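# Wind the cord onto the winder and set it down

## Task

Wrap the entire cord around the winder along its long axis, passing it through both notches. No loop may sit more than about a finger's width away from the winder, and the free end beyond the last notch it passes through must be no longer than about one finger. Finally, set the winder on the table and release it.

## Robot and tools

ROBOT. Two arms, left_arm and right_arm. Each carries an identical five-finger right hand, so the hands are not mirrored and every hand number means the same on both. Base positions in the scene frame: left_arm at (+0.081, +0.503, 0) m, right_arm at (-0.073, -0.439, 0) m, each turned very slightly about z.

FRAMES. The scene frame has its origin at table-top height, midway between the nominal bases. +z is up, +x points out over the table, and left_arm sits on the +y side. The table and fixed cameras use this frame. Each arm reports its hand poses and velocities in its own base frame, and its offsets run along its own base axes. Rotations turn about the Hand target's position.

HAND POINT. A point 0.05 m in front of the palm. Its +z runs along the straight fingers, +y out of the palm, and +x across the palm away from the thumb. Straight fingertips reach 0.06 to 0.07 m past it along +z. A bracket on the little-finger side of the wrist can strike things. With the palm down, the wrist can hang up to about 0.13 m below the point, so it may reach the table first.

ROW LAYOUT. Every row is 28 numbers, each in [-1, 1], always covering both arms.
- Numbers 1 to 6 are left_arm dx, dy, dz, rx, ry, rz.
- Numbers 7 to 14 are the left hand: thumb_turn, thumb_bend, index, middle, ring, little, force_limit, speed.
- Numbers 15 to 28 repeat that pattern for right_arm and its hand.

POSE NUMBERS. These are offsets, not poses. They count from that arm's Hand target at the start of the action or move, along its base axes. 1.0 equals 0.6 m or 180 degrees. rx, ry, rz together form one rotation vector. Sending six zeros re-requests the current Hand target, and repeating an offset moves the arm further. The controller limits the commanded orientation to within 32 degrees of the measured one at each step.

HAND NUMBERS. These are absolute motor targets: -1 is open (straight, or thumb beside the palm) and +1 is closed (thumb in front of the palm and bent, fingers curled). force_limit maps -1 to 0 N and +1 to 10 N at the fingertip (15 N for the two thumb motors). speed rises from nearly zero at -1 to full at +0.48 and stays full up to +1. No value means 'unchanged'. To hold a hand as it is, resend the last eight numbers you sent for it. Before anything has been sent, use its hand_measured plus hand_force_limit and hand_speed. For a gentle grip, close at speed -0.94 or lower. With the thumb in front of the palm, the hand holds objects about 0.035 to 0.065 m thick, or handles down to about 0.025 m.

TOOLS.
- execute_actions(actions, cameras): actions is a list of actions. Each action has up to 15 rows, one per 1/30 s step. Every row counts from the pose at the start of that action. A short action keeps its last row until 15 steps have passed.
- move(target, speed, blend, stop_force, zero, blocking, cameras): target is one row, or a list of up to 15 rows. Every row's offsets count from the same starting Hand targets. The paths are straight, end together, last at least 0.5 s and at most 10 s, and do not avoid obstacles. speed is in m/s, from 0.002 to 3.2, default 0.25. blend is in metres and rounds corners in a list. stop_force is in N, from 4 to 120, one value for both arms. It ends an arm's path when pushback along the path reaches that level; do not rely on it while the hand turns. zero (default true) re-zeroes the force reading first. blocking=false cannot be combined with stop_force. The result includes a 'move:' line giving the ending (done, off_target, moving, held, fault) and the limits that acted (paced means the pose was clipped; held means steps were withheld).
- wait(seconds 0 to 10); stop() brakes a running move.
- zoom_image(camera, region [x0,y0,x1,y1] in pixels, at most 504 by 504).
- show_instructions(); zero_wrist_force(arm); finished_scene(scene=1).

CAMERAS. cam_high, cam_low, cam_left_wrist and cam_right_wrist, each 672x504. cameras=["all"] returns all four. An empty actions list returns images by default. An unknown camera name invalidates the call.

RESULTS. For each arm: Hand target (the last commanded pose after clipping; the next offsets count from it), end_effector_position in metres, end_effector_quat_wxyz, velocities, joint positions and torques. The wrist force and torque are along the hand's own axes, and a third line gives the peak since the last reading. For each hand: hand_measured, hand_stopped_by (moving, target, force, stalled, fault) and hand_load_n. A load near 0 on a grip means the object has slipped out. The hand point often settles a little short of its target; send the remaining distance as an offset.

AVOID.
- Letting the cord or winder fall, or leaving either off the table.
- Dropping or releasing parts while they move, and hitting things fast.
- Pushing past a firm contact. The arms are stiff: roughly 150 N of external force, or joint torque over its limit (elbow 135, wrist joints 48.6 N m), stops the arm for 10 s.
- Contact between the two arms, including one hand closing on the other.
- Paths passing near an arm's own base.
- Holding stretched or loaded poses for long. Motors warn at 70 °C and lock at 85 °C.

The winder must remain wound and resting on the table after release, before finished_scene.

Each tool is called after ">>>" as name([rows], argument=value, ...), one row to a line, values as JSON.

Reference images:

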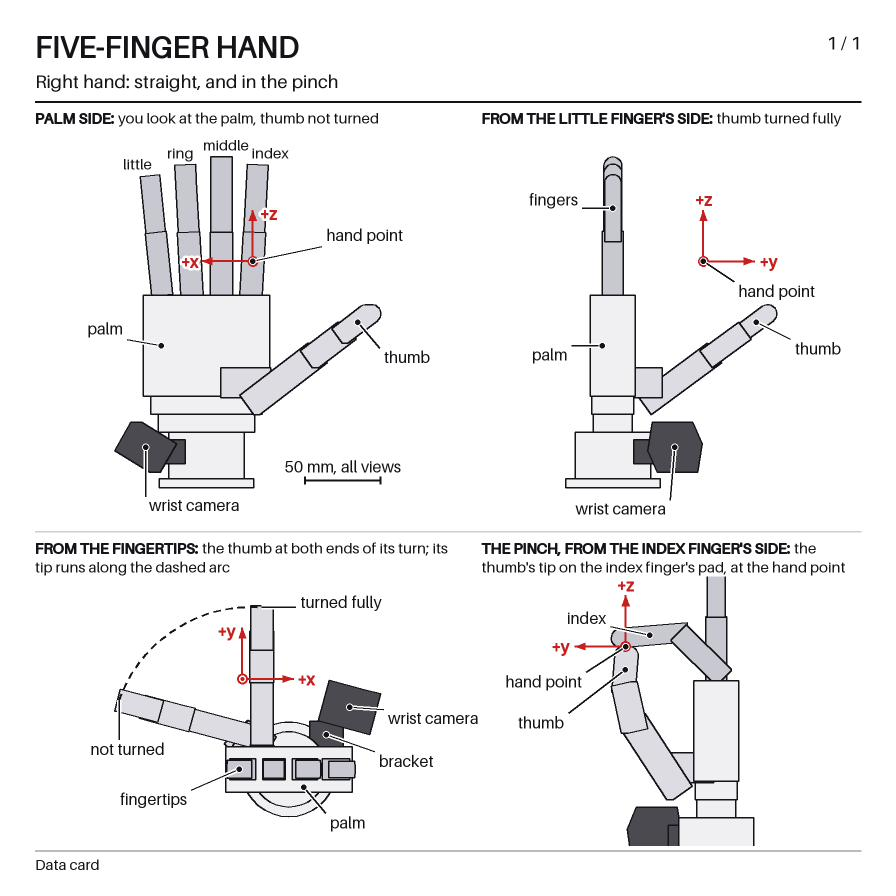

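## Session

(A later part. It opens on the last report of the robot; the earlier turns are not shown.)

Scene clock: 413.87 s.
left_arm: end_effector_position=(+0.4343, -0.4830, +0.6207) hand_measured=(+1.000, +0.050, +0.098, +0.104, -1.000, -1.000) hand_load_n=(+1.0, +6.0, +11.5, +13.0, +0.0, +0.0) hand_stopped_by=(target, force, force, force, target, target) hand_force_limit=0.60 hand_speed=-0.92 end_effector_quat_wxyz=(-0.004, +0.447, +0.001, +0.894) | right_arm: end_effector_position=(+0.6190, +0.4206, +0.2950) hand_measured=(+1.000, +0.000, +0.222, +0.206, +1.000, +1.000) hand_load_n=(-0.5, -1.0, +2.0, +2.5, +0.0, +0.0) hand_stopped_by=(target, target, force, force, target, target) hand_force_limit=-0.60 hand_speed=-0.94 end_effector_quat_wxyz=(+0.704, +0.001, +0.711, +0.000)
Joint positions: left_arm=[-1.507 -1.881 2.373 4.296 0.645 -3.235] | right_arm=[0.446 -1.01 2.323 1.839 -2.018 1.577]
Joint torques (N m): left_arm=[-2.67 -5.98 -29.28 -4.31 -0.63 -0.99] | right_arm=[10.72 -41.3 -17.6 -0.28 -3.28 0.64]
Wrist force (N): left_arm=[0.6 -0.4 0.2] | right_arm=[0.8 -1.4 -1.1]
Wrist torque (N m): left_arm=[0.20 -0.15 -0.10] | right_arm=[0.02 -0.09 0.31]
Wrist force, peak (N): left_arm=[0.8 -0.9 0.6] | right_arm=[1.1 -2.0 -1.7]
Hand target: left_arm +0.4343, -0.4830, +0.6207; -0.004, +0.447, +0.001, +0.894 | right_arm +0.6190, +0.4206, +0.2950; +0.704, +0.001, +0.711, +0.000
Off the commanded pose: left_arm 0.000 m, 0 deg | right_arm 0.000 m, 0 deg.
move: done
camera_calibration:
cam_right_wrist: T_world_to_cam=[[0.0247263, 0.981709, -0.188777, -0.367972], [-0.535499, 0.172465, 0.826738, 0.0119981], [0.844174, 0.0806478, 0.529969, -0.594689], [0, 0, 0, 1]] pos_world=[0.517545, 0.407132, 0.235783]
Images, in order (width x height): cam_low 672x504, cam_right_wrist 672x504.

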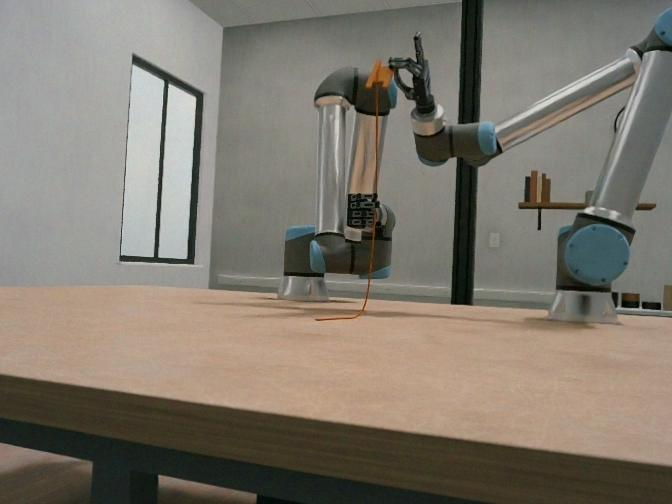

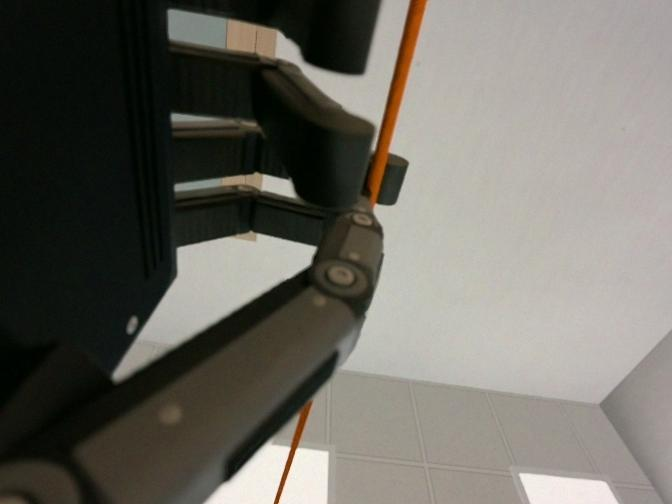

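>>> move([
  [0,0,0,0,0,0,1,0.08,0.8,0.8,-1,-1,0.6,-0.92,0,0,0,0,0,0,1,0.0,-0.25,-0.25,1,1,-0.6,-0.5],
  [0,0,0,0,0,0,1,0.08,0.8,0.8,-1,-1,0.6,-0.92,0,-0.1167,0,0,0,0,1,0.0,-0.25,-0.25,1,1,-0.6,-0.5],
], speed=0.2, cameras=["cam_right_wrist","cam_low","cam_high"])

Scene clock: 416.30 s.
left_arm: end_effector_position=(+0.4343, -0.4830, +0.6207) hand_measured=(+1.000, +0.050, +0.098, +0.104, -1.000, -1.000) hand_load_n=(+1.0, +6.0, +11.5, +13.0, +0.0, +0.0) hand_stopped_by=(target, force, force, force, target, target) hand_force_limit=0.60 hand_speed=-0.92 end_effector_quat_wxyz=(-0.004, +0.447, +0.001, +0.894) | right_arm: end_effector_position=(+0.6190, +0.3507, +0.2950) hand_measured=(+1.000, +0.000, -0.250, -0.250, +1.000, +1.000) hand_load_n=(+0.0, +0.0, +0.0, +0.0, +0.0, +0.0) hand_stopped_by=(target, target, target, target, target, target) hand_force_limit=-0.60 hand_speed=-0.50 end_effector_quat_wxyz=(+0.704, +0.001, +0.711, +0.000)
Joint positions: left_arm=[-1.507 -1.881 2.373 4.296 0.645 -3.235] | right_arm=[0.3 -1.037 2.416 1.772 -1.873 1.575]
Joint torques (N m): left_arm=[-2.25 -7.95 -28.9 -3.95 -0.91 -0.95] | right_arm=[-18.91 -59.61 -2.86 -3.59 2.47 -2.32]
Wrist force (N): left_arm=[0.4 -0.3 0.4] | right_arm=[0.9 -1.8 -1.8]
Wrist torque (N m): left_arm=[0.20 -0.12 -0.12] | right_arm=[-0.01 -0.08 0.32]
Wrist force, peak (N): left_arm=[1.0 -0.4 0.7] | right_arm=[1.0 -2.7 -1.7]
Hand target: left_arm +0.4343, -0.4830, +0.6207; -0.004, +0.447, +0.001, +0.894 | right_arm +0.6190, +0.3505, +0.2950; +0.704, +0.001, +0.711, +0.000
Off the commanded pose: left_arm 0.000 m, 0 deg | right_arm 0.000 m, 0 deg.
move: done
camera_calibration:
cam_right_wrist: T_world_to_cam=[[0.0247786, 0.981692, -0.188858, -0.299353], [-0.535498, 0.172561, 0.826719, 0.0240245], [0.844173, 0.0806481, 0.52997, -0.589052], [0, 0, 0, 1]] pos_world=[0.517545, 0.337232, 0.235783]
Images, in order (width x height): cam_high 672x504, cam_low 672x504, cam_right_wrist 672x504.

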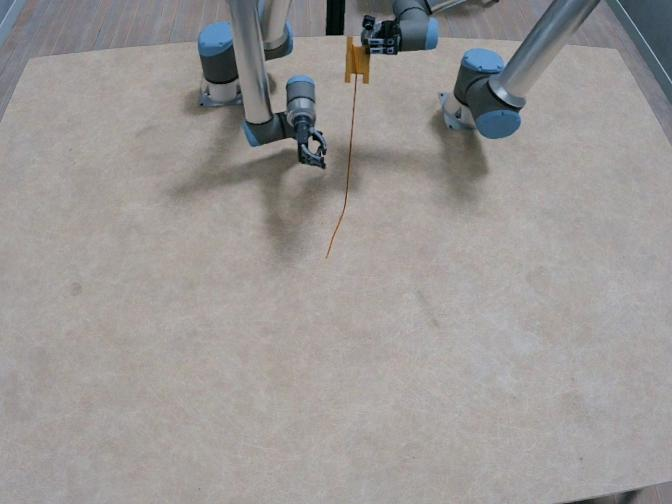

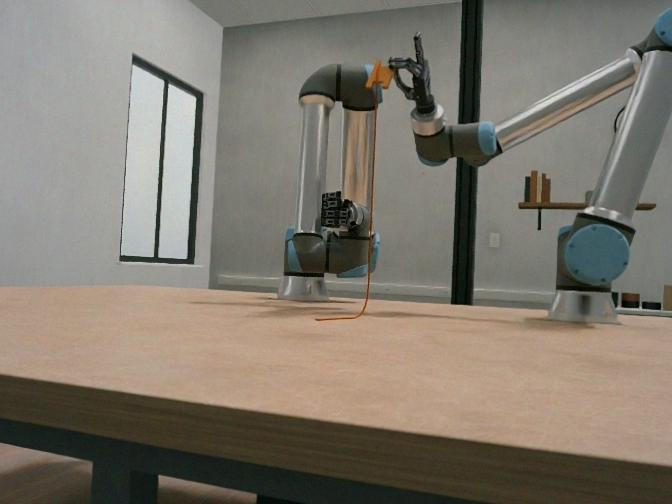

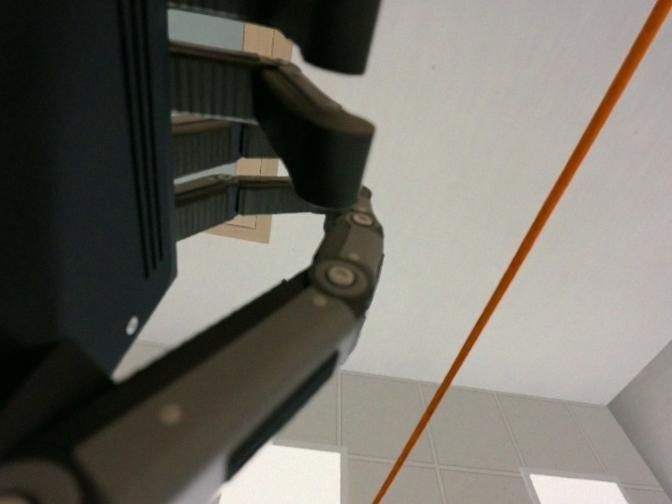

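>>> move([
  [0,0,0,0,0,0,1,0.08,0.8,0.8,-1,-1,0.6,-0.92,0.0333,0.0583,0,0,0,0,1,0.0,-0.25,-0.25,1,1,-0.6,-0.5],
], speed=0.2, cameras=["cam_right_wrist"])

Scene clock: 417.73 s.
left_arm: end_effector_position=(+0.4343, -0.4830, +0.6207) hand_measured=(+1.000, +0.050, +0.098, +0.104, -1.000, -1.000) hand_load_n=(+1.0, +6.0, +11.5, +13.5, +0.0, +0.0) hand_stopped_by=(target, force, force, force, target, target) hand_force_limit=0.60 hand_speed=-0.92 end_effector_quat_wxyz=(-0.004, +0.447, +0.001, +0.894) | right_arm: end_effector_position=(+0.6389, +0.3854, +0.2950) hand_measured=(+1.000, +0.000, -0.250, -0.250, +1.000, +1.000) hand_load_n=(+0.0, +0.0, +0.0, +0.0, +0.0, +0.0) hand_stopped_by=(target, target, target, target, target, target) hand_force_limit=-0.60 hand_speed=-0.50 end_effector_quat_wxyz=(+0.704, +0.001, +0.711, +0.000)
Joint positions: left_arm=[-1.507 -1.881 2.373 4.296 0.645 -3.235] | right_arm=[0.36 -1.016 2.343 1.826 -1.932 1.576]
Joint torques (N m): left_arm=[-2.52 -7.89 -29.29 -4.12 -0.79 -1.2] | right_arm=[9.49 -39.92 -17.96 -0.22 -3.05 2.06]
Wrist force (N): left_arm=[0.8 -0.3 0.5] | right_arm=[1.0 -1.9 -1.9]
Wrist torque (N m): left_arm=[0.20 -0.17 -0.09] | right_arm=[-0.01 -0.08 0.17]
Wrist force, peak (N): left_arm=[0.5 -0.7 0.9] | right_arm=[1.2 -2.4 -1.8]
Hand target: left_arm +0.4343, -0.4830, +0.6207; -0.004, +0.447, +0.001, +0.894 | right_arm +0.6390, +0.3855, +0.2950; +0.704, +0.001, +0.711, +0.000
Off the commanded pose: left_arm 0.000 m, 0 deg | right_arm 0.000 m, 0 deg.
move: done
camera_calibration:
cam_right_wrist: T_world_to_cam=[[0.0247263, 0.981709, -0.188777, -0.333908], [-0.535499, 0.172465, 0.826738, 0.0287253], [0.844174, 0.0806478, 0.529969, -0.60865], [0, 0, 0, 1]] pos_world=[0.537445, 0.371932, 0.235783]
Images, in order (width x height): cam_right_wrist 672x504.

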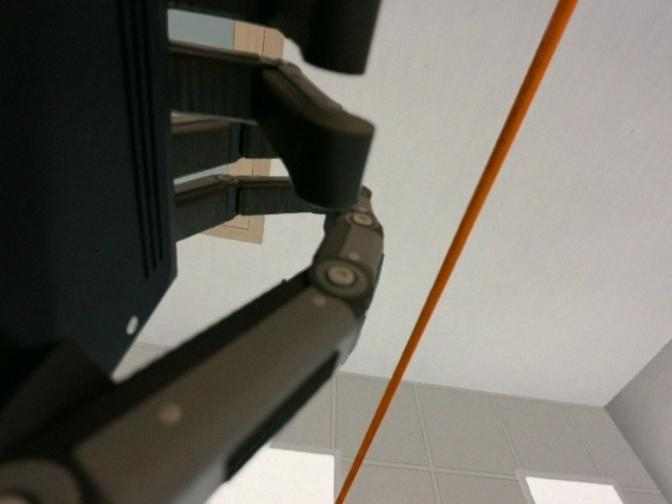

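>>> move([
  [0,0,0,0,0,0,1,0.08,0.8,0.8,-1,-1,0.6,-0.92,-0.0142,0.0592,0,0,0,0,1,0.0,-0.25,-0.25,1,1,-0.6,-0.5],
], speed=0.15, cameras=["cam_right_wrist"])

>>> move([
  [0,0,0,0,0,0,1,0.08,0.8,0.8,-1,-1,0.6,-0.92,0,0,0,0,0,0,1,0.0,0.6,0.6,1,1,-0.6,-0.94],
], cameras=["cam_right_wrist"])

Scene clock: 419.10 s.
left_arm: end_effector_position=(+0.4343, -0.4830, +0.6207) hand_measured=(+1.000, +0.050, +0.098, +0.104, -1.000, -1.000) hand_load_n=(+1.0, +6.0, +11.5, +13.5, +0.0, +0.5) hand_stopped_by=(target, force, force, force, target, target) hand_force_limit=0.60 hand_speed=-0.92 end_effector_quat_wxyz=(-0.004, +0.447, +0.001, +0.894) | right_arm: end_effector_position=(+0.6305, +0.4209, +0.2950) hand_measured=(+1.000, +0.000, -0.250, -0.250, +1.000, +1.000) hand_load_n=(+0.0, +0.0, +0.0, +0.0, +0.0, +0.0) hand_stopped_by=(target, target, target, target, target, target) hand_force_limit=-0.60 hand_speed=-0.50 end_effector_quat_wxyz=(+0.704, +0.001, +0.711, +0.000)
Joint positions: left_arm=[-1.507 -1.881 2.373 4.296 0.645 -3.235] | right_arm=[0.436 -1.005 2.307 1.851 -2.008 1.577]
Joint torques (N m): left_arm=[-3.94 -6.9 -29.24 -4.09 -1.07 -0.85] | right_arm=[10.15 -40.76 -19.08 -0.21 -3.12 1.77]
Wrist force (N): left_arm=[0.6 -0.1 0.2] | right_arm=[0.9 -1.8 -1.4]
Wrist torque (N m): left_arm=[0.24 -0.15 -0.10] | right_arm=[-0.04 -0.08 0.09]
Wrist force, peak (N): left_arm=[0.6 -0.3 1.0] | right_arm=[1.3 -1.8 -1.9]
Hand target: left_arm +0.4343, -0.4830, +0.6207; -0.004, +0.447, +0.001, +0.894 | right_arm +0.6305, +0.4210, +0.2950; +0.704, +0.001, +0.711, +0.000
Off the commanded pose: left_arm 0.000 m, 0 deg | right_arm 0.000 m, 0 deg.
move: done
camera_calibration:
cam_right_wrist: T_world_to_cam=[[0.0247263, 0.981709, -0.188777, -0.368649], [-0.535499, 0.172465, 0.826738, 0.0180874], [0.844174, 0.0806478, 0.529969, -0.60443], [0, 0, 0, 1]] pos_world=[0.529045, 0.407532, 0.235783]
Images, in order (width x height): cam_right_wrist 672x504.

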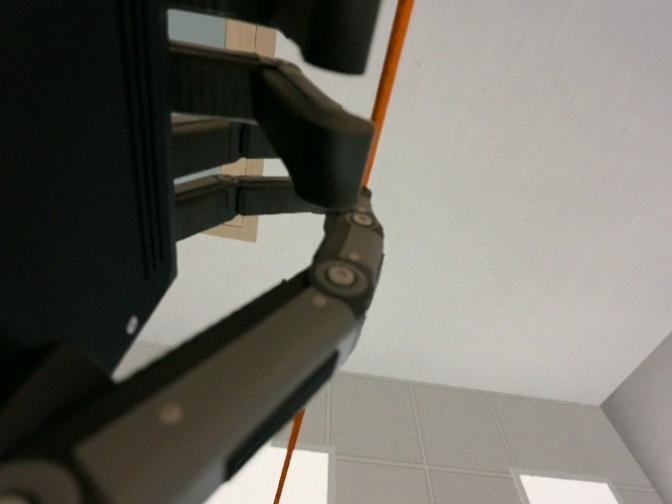

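Scene clock: 421.90 s.
left_arm: end_effector_position=(+0.4343, -0.4830, +0.6207) hand_measured=(+1.000, +0.050, +0.098, +0.104, -1.000, -1.000) hand_load_n=(+0.5, +6.0, +11.0, +13.0, +0.5, +0.0) hand_stopped_by=(target, force, force, force, target, target) hand_force_limit=0.60 hand_speed=-0.92 end_effector_quat_wxyz=(-0.004, +0.447, +0.001, +0.894) | right_arm: end_effector_position=(+0.6305, +0.4210, +0.2950) hand_measured=(+1.000, +0.000, +0.178, +0.166, +1.000, +1.000) hand_load_n=(-0.5, +0.0, +3.0, +2.5, +0.0, +0.0) hand_stopped_by=(target, target, force, force, target, target) hand_force_limit=-0.60 hand_speed=-0.94 end_effector_quat_wxyz=(+0.704, +0.001, +0.711, +0.000)
Joint positions: left_arm=[-1.507 -1.881 2.373 4.296 0.645 -3.235] | right_arm=[0.436 -1.005 2.307 1.851 -2.009 1.577]
Joint torques (N m): left_arm=[-2.83 -8.46 -29.78 -4.12 -1.12 -1.03] | right_arm=[9.92 -41.57 -17.62 -0.2 -3.21 1.79]
Wrist force (N): left_arm=[0.5 -0.4 0.5] | right_arm=[1.0 -1.6 -1.3]
Wrist torque (N m): left_arm=[0.17 -0.13 -0.11] | right_arm=[-0.01 -0.12 0.10]
Wrist force, peak (N): left_arm=[1.0 -0.7 0.4] | right_arm=[1.4 -1.6 -1.7]
Hand target: left_arm +0.4343, -0.4830, +0.6207; -0.004, +0.447, +0.001, +0.894 | right_arm +0.6305, +0.4210, +0.2950; +0.704, +0.001, +0.711, +0.000
Off the commanded pose: left_arm 0.000 m, 0 deg | right_arm 0.000 m, 0 deg.
move: done
camera_calibration:
cam_right_wrist: T_world_to_cam=[[0.0247263, 0.981709, -0.188777, -0.368745], [-0.535499, 0.172465, 0.826738, 0.0180166], [0.844174, 0.0806478, 0.529969, -0.604353], [0, 0, 0, 1]] pos_world=[0.528945, 0.407632, 0.235783]
Images, in order (width x height): cam_right_wrist 672x504.

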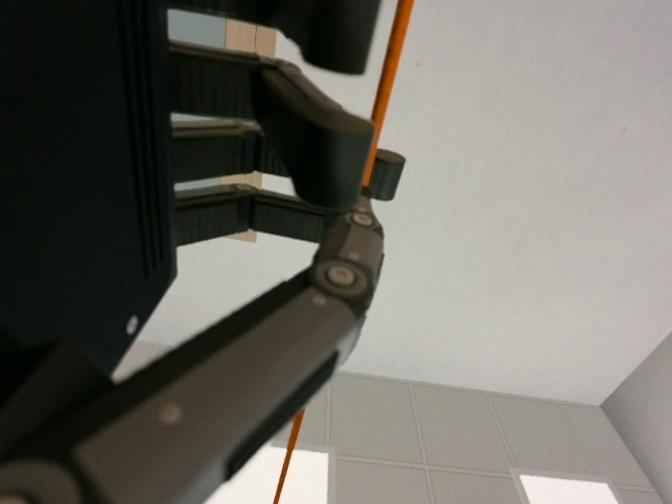

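>>> move([
  [0,0,0,0,0,0,1,0.08,0.8,0.8,-1,-1,0.6,-0.92,-0.0333,-0.0667,0.0583,-0.5,0,0,1,0.0,0.6,0.6,1,1,-0.6,-0.94],
], speed=0.5, cameras=["cam_right_wrist"])

>>> move([
  [0,0,0,0,0,0,1,0.08,0.8,0.8,-1,-1,0.6,-0.92,-0.25,0,0.1667,0,0,0,1,0.0,0.6,0.6,1,1,-0.6,-0.94],
  [0,0,0,0,0,0,1,0.08,0.8,0.8,-1,-1,0.6,-0.92,-0.3667,0.0083,0.45,0,0,0,1,0.0,0.6,0.6,1,1,-0.6,-0.94],
  [0,0,0,0,0,0,1,0.08,0.8,0.8,-1,-1,0.6,-0.92,-0.33,0.0333,0.65,0,0,0,1,0.0,0.6,0.6,1,1,-0.6,-0.94],
], speed=0.25, blend=0.03, cameras=["all"])

>>> zoom_image(camera="cam_low", region=[330, 0, 450, 160])

>>> zoom_image(camera="cam_high", region=[310, 0, 400, 110])

Scene clock: 425.07 s.
left_arm: end_effector_position=(+0.4343, -0.4830, +0.6207) hand_measured=(+1.000, +0.050, +0.098, +0.104, -1.000, -1.000) hand_load_n=(+0.5, +6.0, +11.5, +13.5, +0.0, -0.5) hand_stopped_by=(target, force, force, force, target, target) hand_force_limit=0.60 hand_speed=-0.92 end_effector_quat_wxyz=(-0.004, +0.447, +0.001, +0.894) | right_arm: end_effector_position=(+0.6105, +0.3810, +0.3300) hand_measured=(+1.000, +0.000, +0.178, +0.166, +1.000, +1.000) hand_load_n=(-0.5, +0.0, +3.0, +2.5, +0.0, +0.0) hand_stopped_by=(target, target, force, force, target, target) hand_force_limit=-0.60 hand_speed=-0.94 end_effector_quat_wxyz=(+0.498, -0.497, +0.503, -0.502)
Joint positions: left_arm=[-1.507 -1.881 2.373 4.296 0.645 -3.235] | right_arm=[0.438 -1.276 2.33 2.085 -2.019 0.001]
Joint torques (N m): left_arm=[-4.16 -6.48 -30.26 -4.28 -1.19 -0.85] | right_arm=[9.76 -46.78 -27.5 -0.32 -3.46 -1.98]
Wrist force (N): left_arm=[0.5 -0.5 0.6] | right_arm=[-1.0 0.2 -0.5]
Wrist torque (N m): left_arm=[0.16 -0.13 -0.12] | right_arm=[0.04 0.07 0.02]
Wrist force, peak (N): left_arm=[1.1 -0.6 0.5] | right_arm=[1.1 -2.1 -1.6]
Hand target: left_arm +0.4343, -0.4830, +0.6207; -0.004, +0.447, +0.001, +0.894 | right_arm +0.6105, +0.3810, +0.3299; +0.498, -0.497, +0.502, -0.503
Off the commanded pose: left_arm 0.000 m, 0 deg | right_arm 0.000 m, 0 deg.
move: done
camera_calibration:
cam_right_wrist: T_world_to_cam=[[0.0247352, -0.18843, -0.981775, 0.38517], [-0.535476, 0.826813, -0.17218, 0.0655651], [0.844188, 0.529975, -0.0804485, -0.572696], [0, 0, 0, 1]] pos_world=[0.509045, 0.321883, 0.343367]
Images, in order (width x height): cam_right_wrist 672x504.

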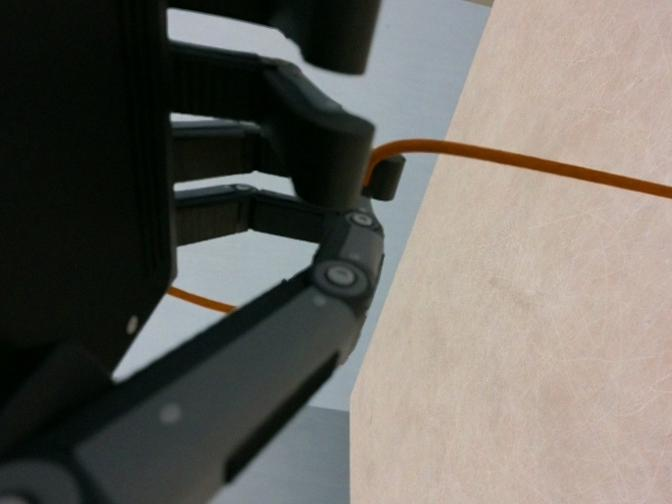

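Scene clock: 427.77 s.
left_arm: end_effector_position=(+0.4343, -0.4830, +0.6207) hand_measured=(+1.000, +0.050, +0.098, +0.104, -1.000, -1.000) hand_load_n=(+1.0, +6.0, +11.5, +13.5, +0.0, +0.0) hand_stopped_by=(target, force, force, force, target, target) hand_force_limit=0.60 hand_speed=-0.92 end_effector_quat_wxyz=(-0.004, +0.447, +0.001, +0.894) | right_arm: end_effector_position=(+0.4124, +0.4010, +0.7198) hand_measured=(+1.000, +0.000, +0.178, +0.166, +1.000, +1.000) hand_load_n=(-0.5, +0.0, +3.0, +2.0, +0.0, +0.0) hand_stopped_by=(target, target, force, force, target, target) hand_force_limit=-0.60 hand_speed=-0.94 end_effector_quat_wxyz=(+0.498, -0.497, +0.502, -0.503) end_effector_velocity=(+0.001, +0.000, +0.000) end_effector_angular_velocity=(-0.002, +0.002, -0.001)
Joint positions: left_arm=[-1.507 -1.881 2.373 4.296 0.645 -3.235] | right_arm=[0.75 -1.908 2.082 2.964 -2.33 0]
Joint velocities: left_arm=[within noise] | right_arm=[-0.001 0.001 -0.003 0.005 0 0]
Joint torques (N m): left_arm=[-2.67 -7.14 -29.99 -4.17 -1.14 -0.79] | right_arm=[-16.81 -1.07 -47.8 0.17 2.54 1.6]
Wrist force (N): left_arm=[0.8 -0.2 0.1] | right_arm=[-1.0 0.0 -0.8]
Wrist torque (N m): left_arm=[0.23 -0.17 -0.09] | right_arm=[0.00 0.07 -0.20]
Wrist force, peak (N): left_arm=[1.0 -0.5 0.6] | right_arm=[-1.1 -1.3 -0.8]
Hand target: left_arm +0.4343, -0.4830, +0.6207; -0.004, +0.447, +0.001, +0.894 | right_arm +0.4125, +0.4010, +0.7199; +0.498, -0.497, +0.502, -0.503
Off the commanded pose: left_arm 0.000 m, 0 deg | right_arm 0.000 m, 0 deg.
move: done
camera_calibration:
cam_left_wrist: T_world_to_cam=[[-0.14087, -0.959428, 0.244242, -0.553758], [0.102014, -0.259455, -0.960352, 0.429246], [0.984758, -0.110369, 0.134424, -0.446275], [0, 0, 0, 1]] pos_world=[0.317676, -0.469175, 0.607468]
cam_right_wrist: T_world_to_cam=[[0.0248616, -0.188806, -0.9817, 0.776551], [-0.535483, 0.826728, -0.172562, 0.0104611], [0.84418, 0.529974, -0.0805488, -0.384573], [0, 0, 0, 1]] pos_world=[0.310944, 0.341783, 0.733168]

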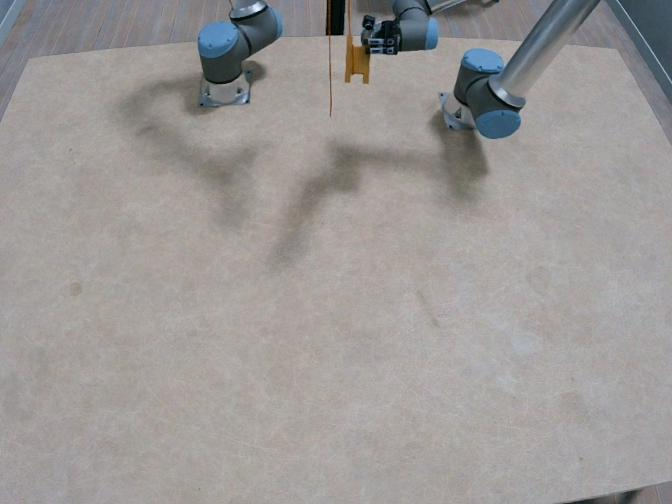

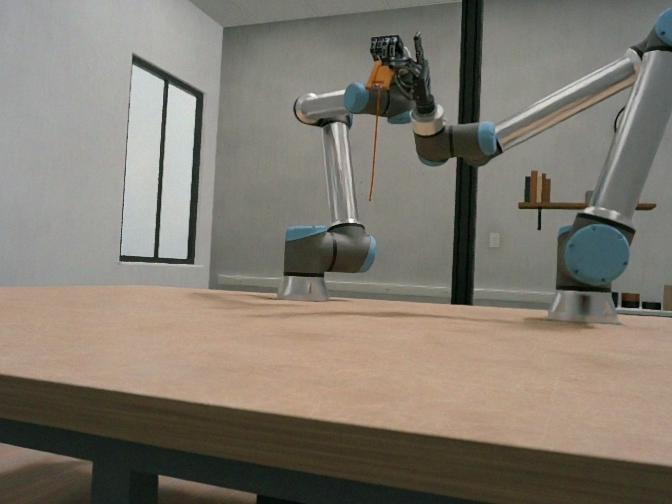

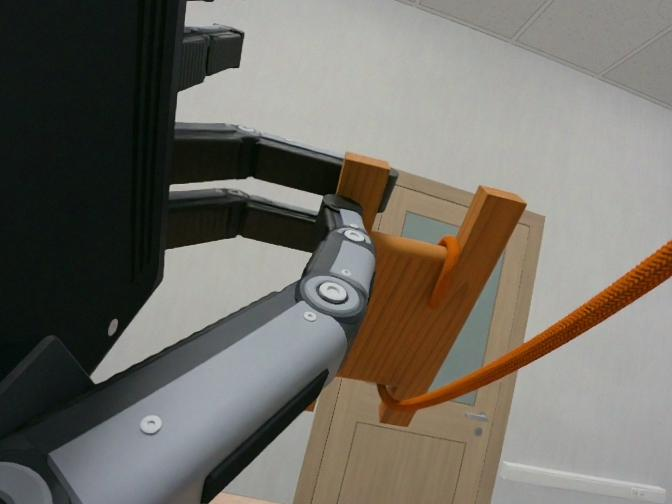

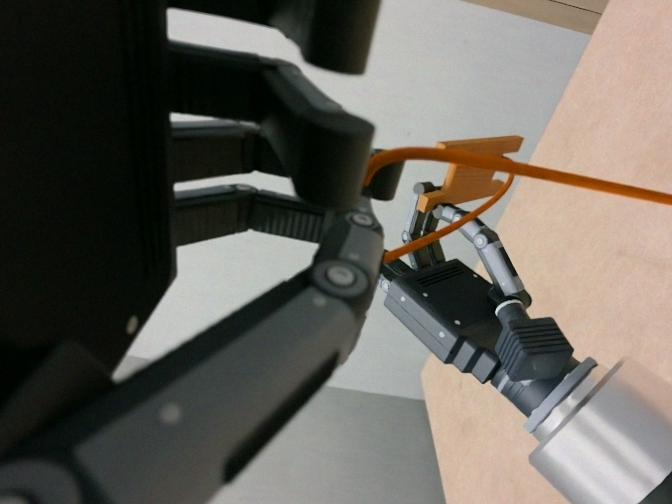

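Scaled by 3.150 from the camera's 672x504 image, which has a finer 960x720 frame.

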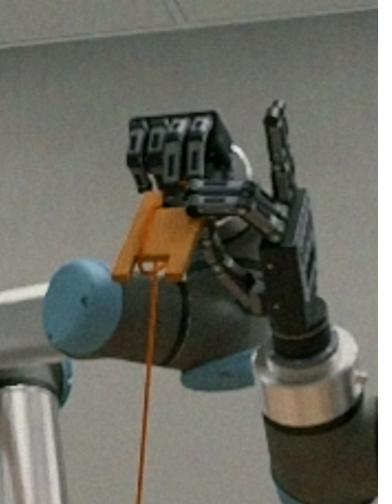

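Scaled by 4.582 from the camera's 672x504 image, which has a finer 960x720 frame.

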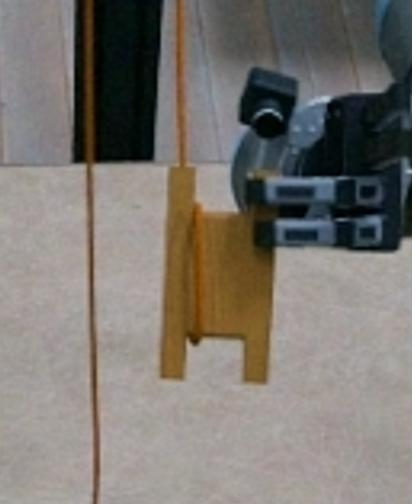

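>>> move([
  [0,0,0,0,0,0,1,0.08,0.8,0.8,-1,-1,0.6,-0.92,0.1058,0.0483,0.125,0,0,0,1,0.0,0.6,0.6,1,1,-0.6,-0.94],
  [0,0,0,0,0,0,1,0.08,0.8,0.8,-1,-1,0.6,-0.92,0.3125,0.0483,0.1833,0,0,0,1,0.0,0.6,0.6,1,1,-0.6,-0.94],
], speed=0.2, blend=0.02, cameras=["cam_left_wrist","cam_high"])

>>> zoom_image(camera="cam_high", region=[310, 0, 400, 110])

Scene clock: 429.90 s.
left_arm: end_effector_position=(+0.4343, -0.4830, +0.6207) hand_measured=(+1.000, +0.050, +0.098, +0.104, -1.000, -1.000) hand_load_n=(+0.5, +6.0, +11.5, +13.5, +0.0, +0.0) hand_stopped_by=(target, force, force, force, target, target) hand_force_limit=0.60 hand_speed=-0.92 end_effector_quat_wxyz=(-0.004, +0.447, +0.001, +0.894) | right_arm: end_effector_position=(+0.5997, +0.4299, +0.8298) hand_measured=(+1.000, +0.000, +0.178, +0.166, +1.000, +1.000) hand_load_n=(-0.5, +0.0, +3.0, +2.5, +0.0, +0.0) hand_stopped_by=(target, target, force, force, target, target) hand_force_limit=-0.60 hand_speed=-0.94 end_effector_quat_wxyz=(+0.498, -0.497, +0.502, -0.503)
Joint positions: left_arm=[-1.507 -1.881 2.373 4.296 0.645 -3.235] | right_arm=[0.539 -1.701 1.734 3.107 -2.12 0]
Joint torques (N m): left_arm=[-1.66 -9.25 -30.1 -4.06 -0.88 -0.8] | right_arm=[-20.91 -16.28 -47.72 -0.26 2.41 1.53]
Wrist force (N): left_arm=[0.7 -0.4 0.4] | right_arm=[-0.9 0.0 -0.8]
Wrist torque (N m): left_arm=[0.20 -0.14 -0.11] | right_arm=[0.00 0.04 -0.21]
Wrist force, peak (N): left_arm=[0.9 -0.5 0.6] | right_arm=[-0.9 1.1 -1.4]
Hand target: left_arm +0.4343, -0.4830, +0.6207; -0.004, +0.447, +0.001, +0.894 | right_arm +0.6000, +0.4300, +0.8299; +0.498, -0.497, +0.502, -0.503
Off the commanded pose: left_arm 0.000 m, 0 deg | right_arm 0.000 m, 0 deg.
move: done
camera_calibration:
cam_left_wrist: T_world_to_cam=[[-0.14087, -0.959428, 0.244242, -0.553758], [0.102014, -0.259455, -0.960352, 0.429246], [0.984758, -0.110369, 0.134424, -0.446275], [0, 0, 0, 1]] pos_world=[0.317676, -0.469175, 0.607468]
Images, in order (width x height): cam_high 672x504, cam_left_wrist 672x504.

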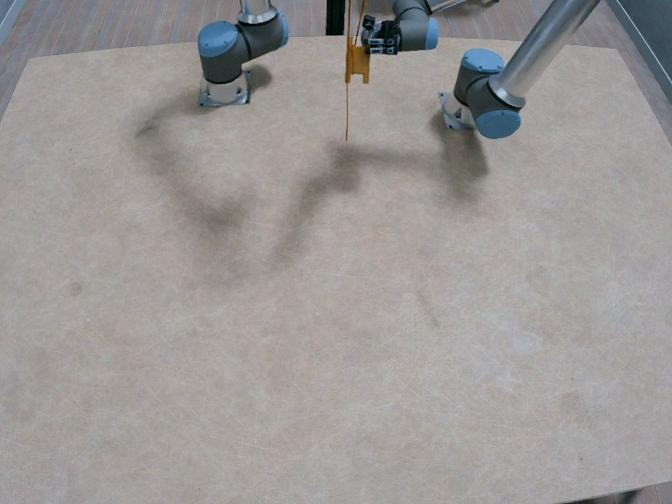

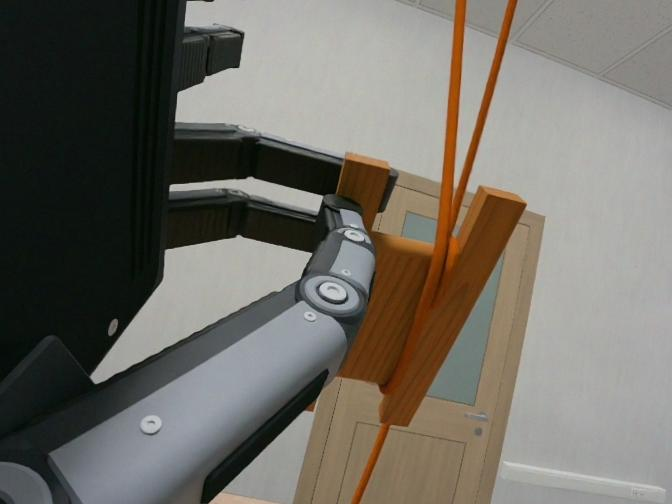

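Scaled by 4.582 from the camera's 672x504 image, which has a finer 960x720 frame.

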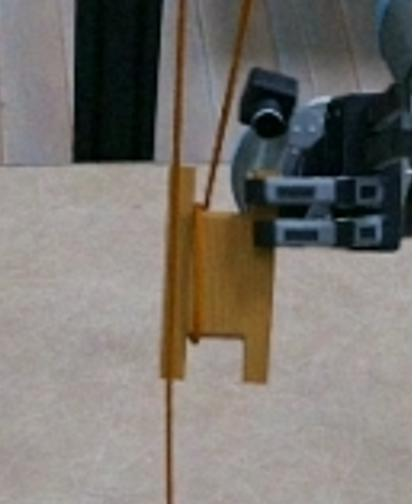

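>>> move([
  [0,0,0,0,0,0,1,0.08,0.8,0.8,-1,-1,0.6,-0.92,0.1,-0.0667,-0.0167,0,0,0,1,0.0,0.6,0.6,1,1,-0.6,-0.94],
  [0,0,0,0,0,0,1,0.08,0.8,0.8,-1,-1,0.6,-0.92,0.225,-0.1333,-0.1083,0,0,0,1,0.0,0.6,0.6,1,1,-0.6,-0.94],
], speed=0.2, blend=0.02, cameras=["cam_left_wrist","cam_high","cam_low"])

>>> zoom_image(camera="cam_high", region=[310, 0, 400, 110])

Scene clock: 431.77 s.
left_arm: end_effector_position=(+0.4343, -0.4830, +0.6207) hand_measured=(+1.000, +0.048, +0.098, +0.104, -1.000, -1.000) hand_load_n=(+0.5, +7.0, +11.5, +13.0, +0.0, +0.0) hand_stopped_by=(target, force, force, force, target, target) hand_force_limit=0.60 hand_speed=-0.92 end_effector_quat_wxyz=(-0.004, +0.447, +0.001, +0.894) | right_arm: end_effector_position=(+0.7347, +0.3501, +0.7651) hand_measured=(+1.000, +0.000, +0.178, +0.166, +1.000, +1.000) hand_load_n=(+0.0, +0.0, +0.0, +2.5, +0.0, +0.0) hand_stopped_by=(target, target, force, force, target, target) hand_force_limit=-0.60 hand_speed=-0.94 end_effector_quat_wxyz=(+0.498, -0.497, +0.502, -0.503)
Joint positions: left_arm=[-1.507 -1.881 2.373 4.296 0.645 -3.235] | right_arm=[0.291 -1.611 1.766 2.985 -1.872 0.001]
Joint torques (N m): left_arm=[-3.24 -7.79 -30.11 -4.26 -1.03 -0.8] | right_arm=[-16.48 -26.34 -36.41 -3.91 2.27 -1.26]
Wrist force (N): left_arm=[0.4 -0.2 0.9] | right_arm=[-1.1 0.4 -1.0]
Wrist torque (N m): left_arm=[0.20 -0.12 -0.12] | right_arm=[0.02 0.04 -0.21]
Wrist force, peak (N): left_arm=[0.8 0.4 2.8] | right_arm=[-1.3 2.2 -1.9]
Hand target: left_arm +0.4343, -0.4830, +0.6207; -0.004, +0.447, +0.001, +0.894 | right_arm +0.7350, +0.3500, +0.7649; +0.498, -0.497, +0.502, -0.503
Off the commanded pose: left_arm 0.000 m, 0 deg | right_arm 0.000 m, 0 deg.
move: done
camera_calibration:
cam_left_wrist: T_world_to_cam=[[-0.14087, -0.959428, 0.244242, -0.553758], [0.102014, -0.259455, -0.960352, 0.429246], [0.984758, -0.110369, 0.134424, -0.446275], [0, 0, 0, 1]] pos_world=[0.317676, -0.469175, 0.607468]
Images, in order (width x height): cam_high 672x504, cam_low 672x504, cam_left_wrist 672x504.

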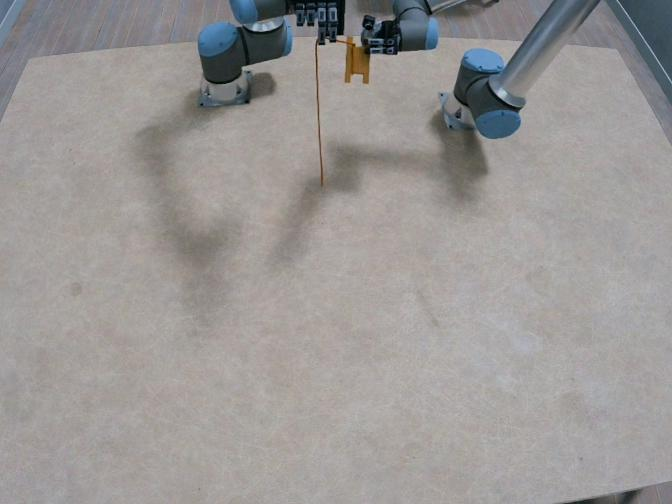

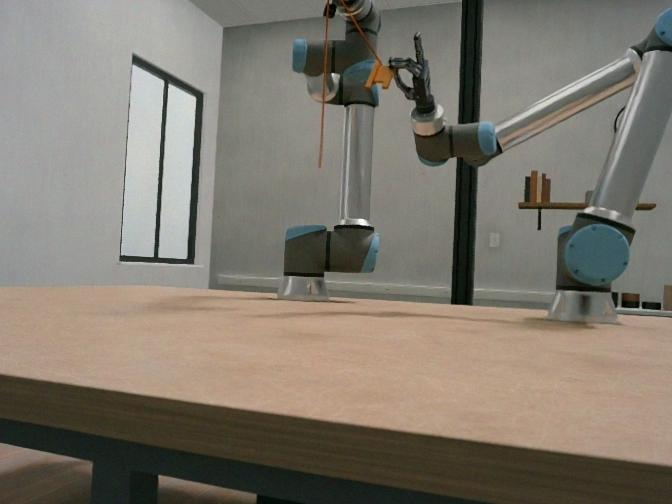

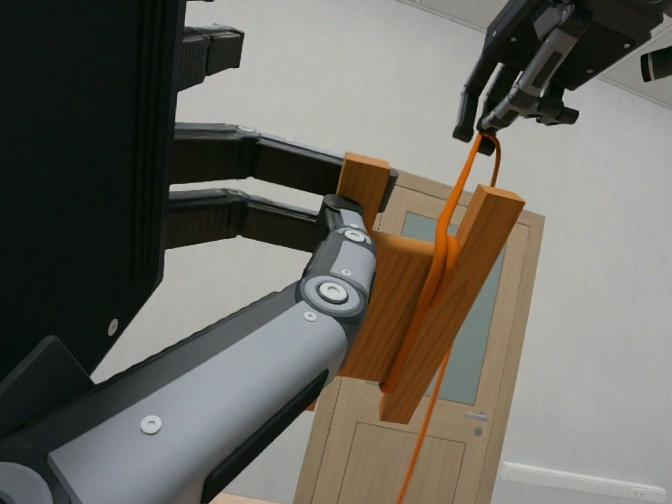

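Scaled by 4.582 from the camera's 672x504 image, which has a finer 960x720 frame.

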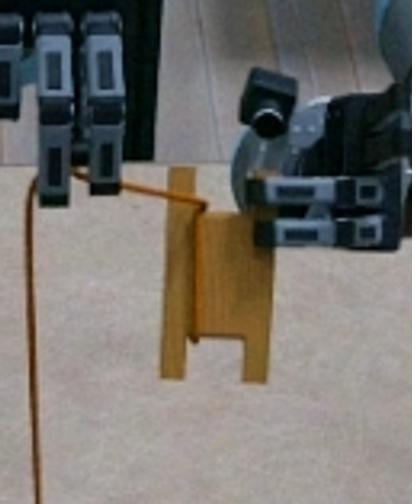

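>>> move([
  [0,0,0,0,0,0,1,0.08,0.8,0.8,-1,-1,0.6,-0.92,0.01,-0.0083,-0.1083,0,0,0,1,0.0,0.6,0.6,1,1,-0.6,-0.94],
  [0,0,0,0,0,0,1,0.08,0.8,0.8,-1,-1,0.6,-0.92,0.0417,-0.0083,-0.2417,0,0,0,1,0.0,0.6,0.6,1,1,-0.6,-0.94],
], speed=0.2, blend=0.02, cameras=["cam_low","cam_right_wrist"])

Scene clock: 433.47 s.
left_arm: end_effector_position=(+0.4343, -0.4830, +0.6207) hand_measured=(+1.000, +0.048, +0.098, +0.104, -1.000, -1.000) hand_load_n=(+0.5, +6.5, +11.5, +13.5, +0.0, +0.0) hand_stopped_by=(target, force, force, force, target, target) hand_force_limit=0.60 hand_speed=-0.92 end_effector_quat_wxyz=(-0.004, +0.447, +0.001, +0.894) | right_arm: end_effector_position=(+0.7600, +0.3450, +0.6201) hand_measured=(+1.000, +0.000, +0.178, +0.166, +1.000, +1.000) hand_load_n=(+0.0, +0.0, +0.0, +2.5, +0.5, +0.0) hand_stopped_by=(target, target, force, force, target, target) hand_force_limit=-0.60 hand_speed=-0.94 end_effector_quat_wxyz=(+0.498, -0.497, +0.502, -0.503)
Joint positions: left_arm=[-1.507 -1.881 2.373 4.296 0.645 -3.235] | right_arm=[0.27 -1.51 1.929 2.721 -1.851 0.001]
Joint torques (N m): left_arm=[-1.69 -7.74 -30.03 -4.38 -0.98 -0.99] | right_arm=[-17.15 -30.5 -31.99 -3.64 2.62 -2.44]
Wrist force (N): left_arm=[0.3 -0.8 0.4] | right_arm=[-0.5 0.4 -0.5]
Wrist torque (N m): left_arm=[0.13 -0.11 -0.14] | right_arm=[0.07 -0.01 -0.06]
Wrist force, peak (N): left_arm=[0.9 -0.4 0.8] | right_arm=[-1.5 0.1 -1.3]
Hand target: left_arm +0.4343, -0.4830, +0.6207; -0.004, +0.447, +0.001, +0.894 | right_arm +0.7600, +0.3450, +0.6199; +0.498, -0.497, +0.502, -0.503
Off the commanded pose: left_arm 0.000 m, 0 deg | right_arm 0.000 m, 0 deg.
move: done
camera_calibration:
cam_right_wrist: T_world_to_cam=[[0.0247263, -0.188777, -0.981709, 0.659568], [-0.535499, 0.826738, -0.172465, 0.225497], [0.844174, 0.529969, -0.0806478, -0.656263], [0, 0, 0, 1]] pos_world=[0.658445, 0.285883, 0.633468]
Images, in order (width x height): cam_low 672x504, cam_right_wrist 672x504.

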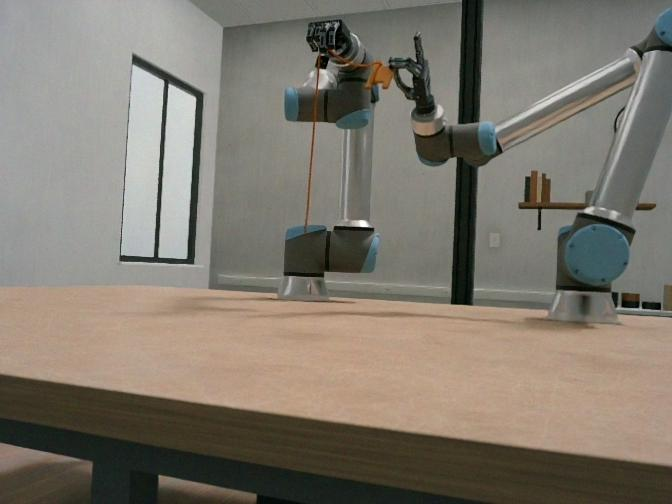

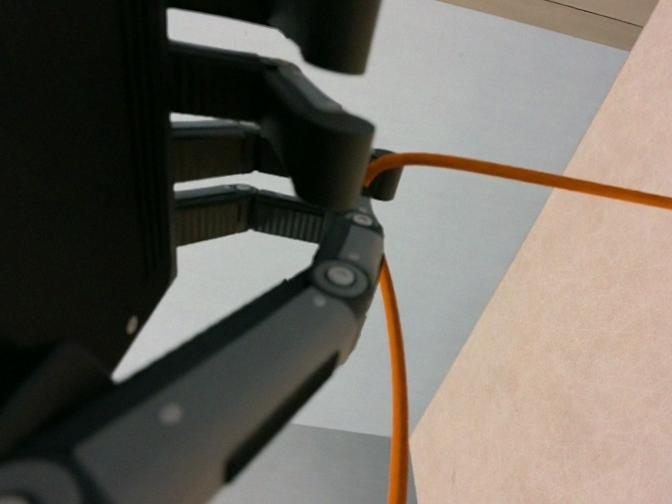

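>>> move([
  [0,0,0,0,0,0,1,0.08,0.8,0.8,-1,-1,0.6,-0.92,-0.0417,0.0083,-0.1433,0,0,0,1,0.0,0.62,0.62,1,1,-0.6,-0.94],
  [0,0,0,0,0,0,1,0.08,0.8,0.8,-1,-1,0.6,-0.92,-0.0833,0.0417,-0.22,0,-0.1,0,1,0.0,0.62,0.62,1,1,-0.6,-0.94],
  [0,0,0,0,0,0,1,0.08,0.8,0.8,-1,-1,0.6,-0.92,-0.1083,0.1417,-0.2417,0,-0.2,0,1,0.0,0.62,0.62,1,1,-0.6,-0.94],
], speed=0.2, blend=0.015, cameras=["all"])

>>> zoom_image(camera="cam_high", region=[310, 0, 400, 110])

>>> zoom_image(camera="cam_low", region=[330, 0, 450, 160])

Scene clock: 436.57 s.
left_arm: end_effector_position=(+0.4343, -0.4830, +0.6207) hand_measured=(+1.000, +0.048, +0.098, +0.104, -1.000, -1.000) hand_load_n=(+1.0, +5.0, +11.0, +13.5, +0.0, +0.0) hand_stopped_by=(target, force, force, force, target, target) hand_force_limit=0.60 hand_speed=-0.92 end_effector_quat_wxyz=(-0.004, +0.447, +0.001, +0.894) | right_arm: end_effector_position=(+0.6950, +0.4300, +0.4749) hand_measured=(+1.000, +0.000, +0.228, +0.166, +1.000, +1.000) hand_load_n=(+0.5, -0.5, +2.5, +2.0, +0.0, +0.0) hand_stopped_by=(target, target, force, force, target, target) hand_force_limit=-0.60 hand_speed=-0.94 end_effector_quat_wxyz=(+0.629, -0.317, +0.324, -0.631)
Joint positions: left_arm=[-1.507 -1.881 2.373 4.296 0.645 -3.235] | right_arm=[0.441 -1.075 1.972 1.563 -1.933 -0.271]
Joint torques (N m): left_arm=[-2.34 -6.31 -30.63 -4.37 -1.08 -1] | right_arm=[8.77 -47.21 -30.71 -0.35 3.1 -2.53]
Wrist force (N): left_arm=[-1.8 -0.9 0.0] | right_arm=[-0.7 -3.2 -1.4]
Wrist torque (N m): left_arm=[0.18 -0.18 -0.04] | right_arm=[-0.04 0.08 0.08]
Wrist force, peak (N): left_arm=[-2.0 -1.0 -0.2] | right_arm=[-0.7 -3.2 -1.4]
Hand target: left_arm +0.4343, -0.4830, +0.6207; -0.004, +0.447, +0.001, +0.894 | right_arm +0.6950, +0.4300, +0.4749; +0.629, -0.317, +0.324, -0.631
Off the commanded pose: left_arm 0.000 m, 0 deg | right_arm 0.000 m, 0 deg.
move: done
camera_calibration:
cam_left_wrist: T_world_to_cam=[[-0.14087, -0.959428, 0.244242, -0.553758], [0.102014, -0.259455, -0.960352, 0.429246], [0.984758, -0.110369, 0.134424, -0.446275], [0, 0, 0, 1]] pos_world=[0.317676, -0.469175, 0.607468]
cam_right_wrist: T_world_to_cam=[[0.59683, -0.188815, -0.779835, 0.0412393], [-0.331939, 0.826744, -0.454215, 0.0878687], [0.730487, 0.529947, 0.43075, -0.822047], [0, 0, 0, 1]] pos_world=[0.605048, 0.370783, 0.426168]

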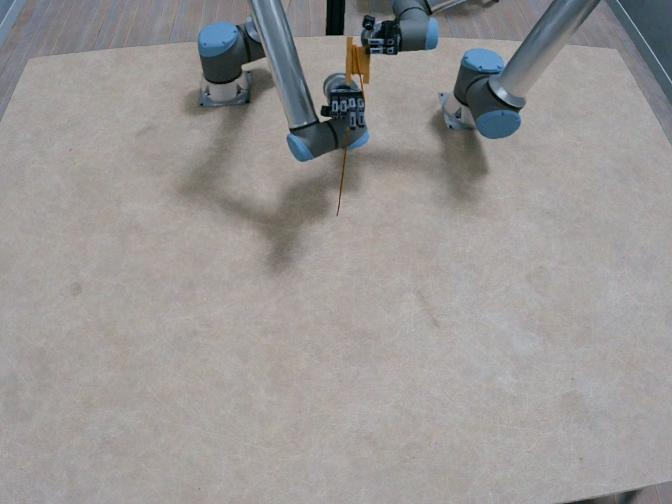

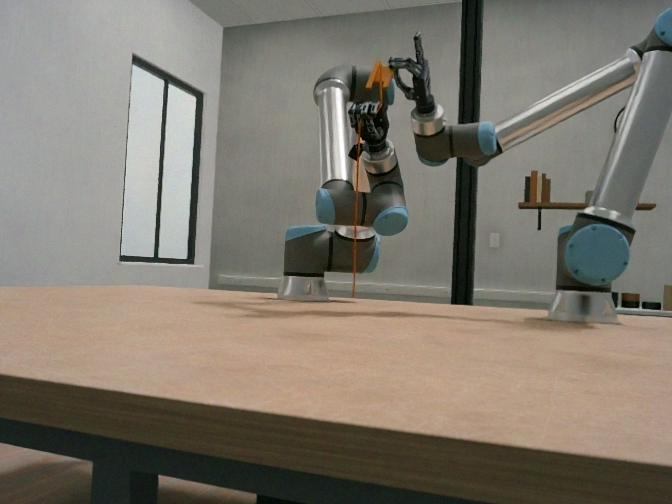

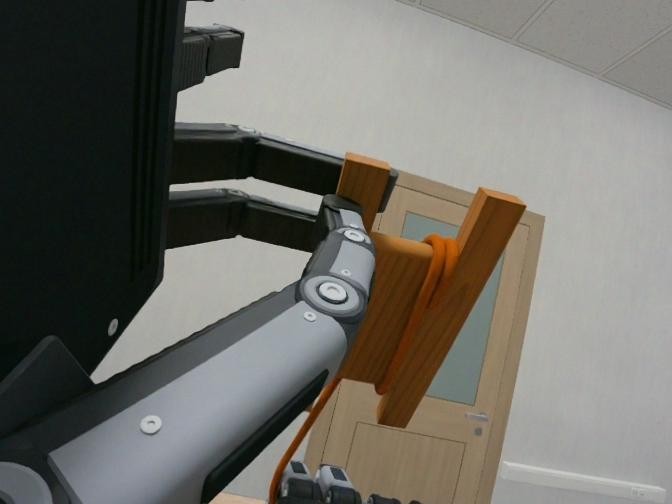

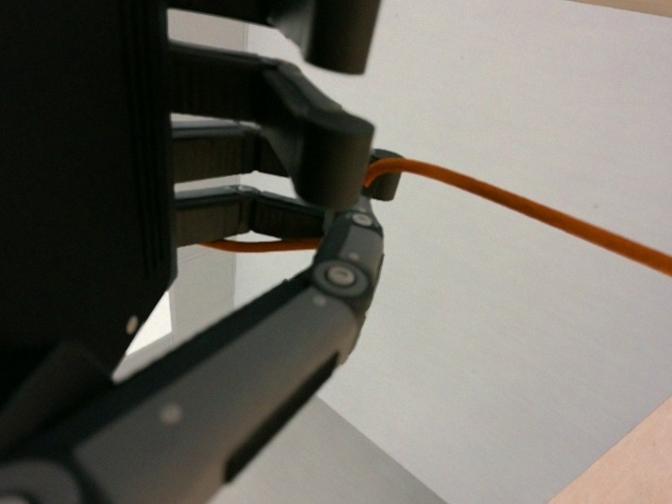

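Scaled by 4.582 from the camera's 672x504 image, which has a finer 960x720 frame.

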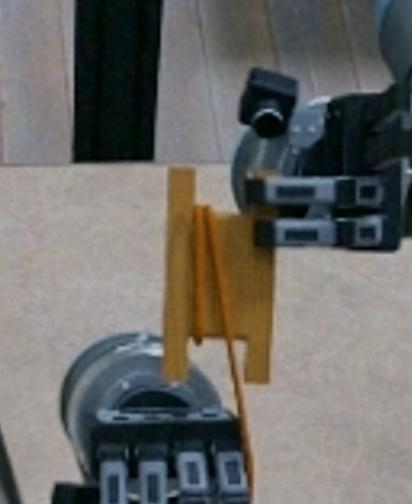

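Scaled by 3.150 from the camera's 672x504 image, which has a finer 960x720 frame.

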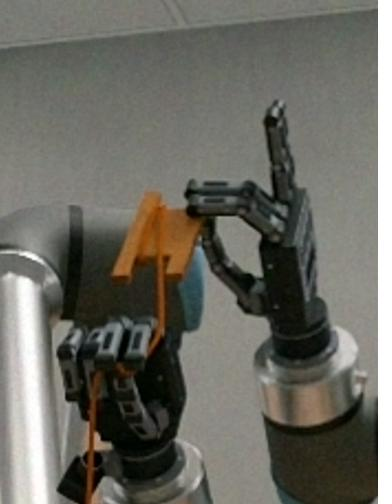

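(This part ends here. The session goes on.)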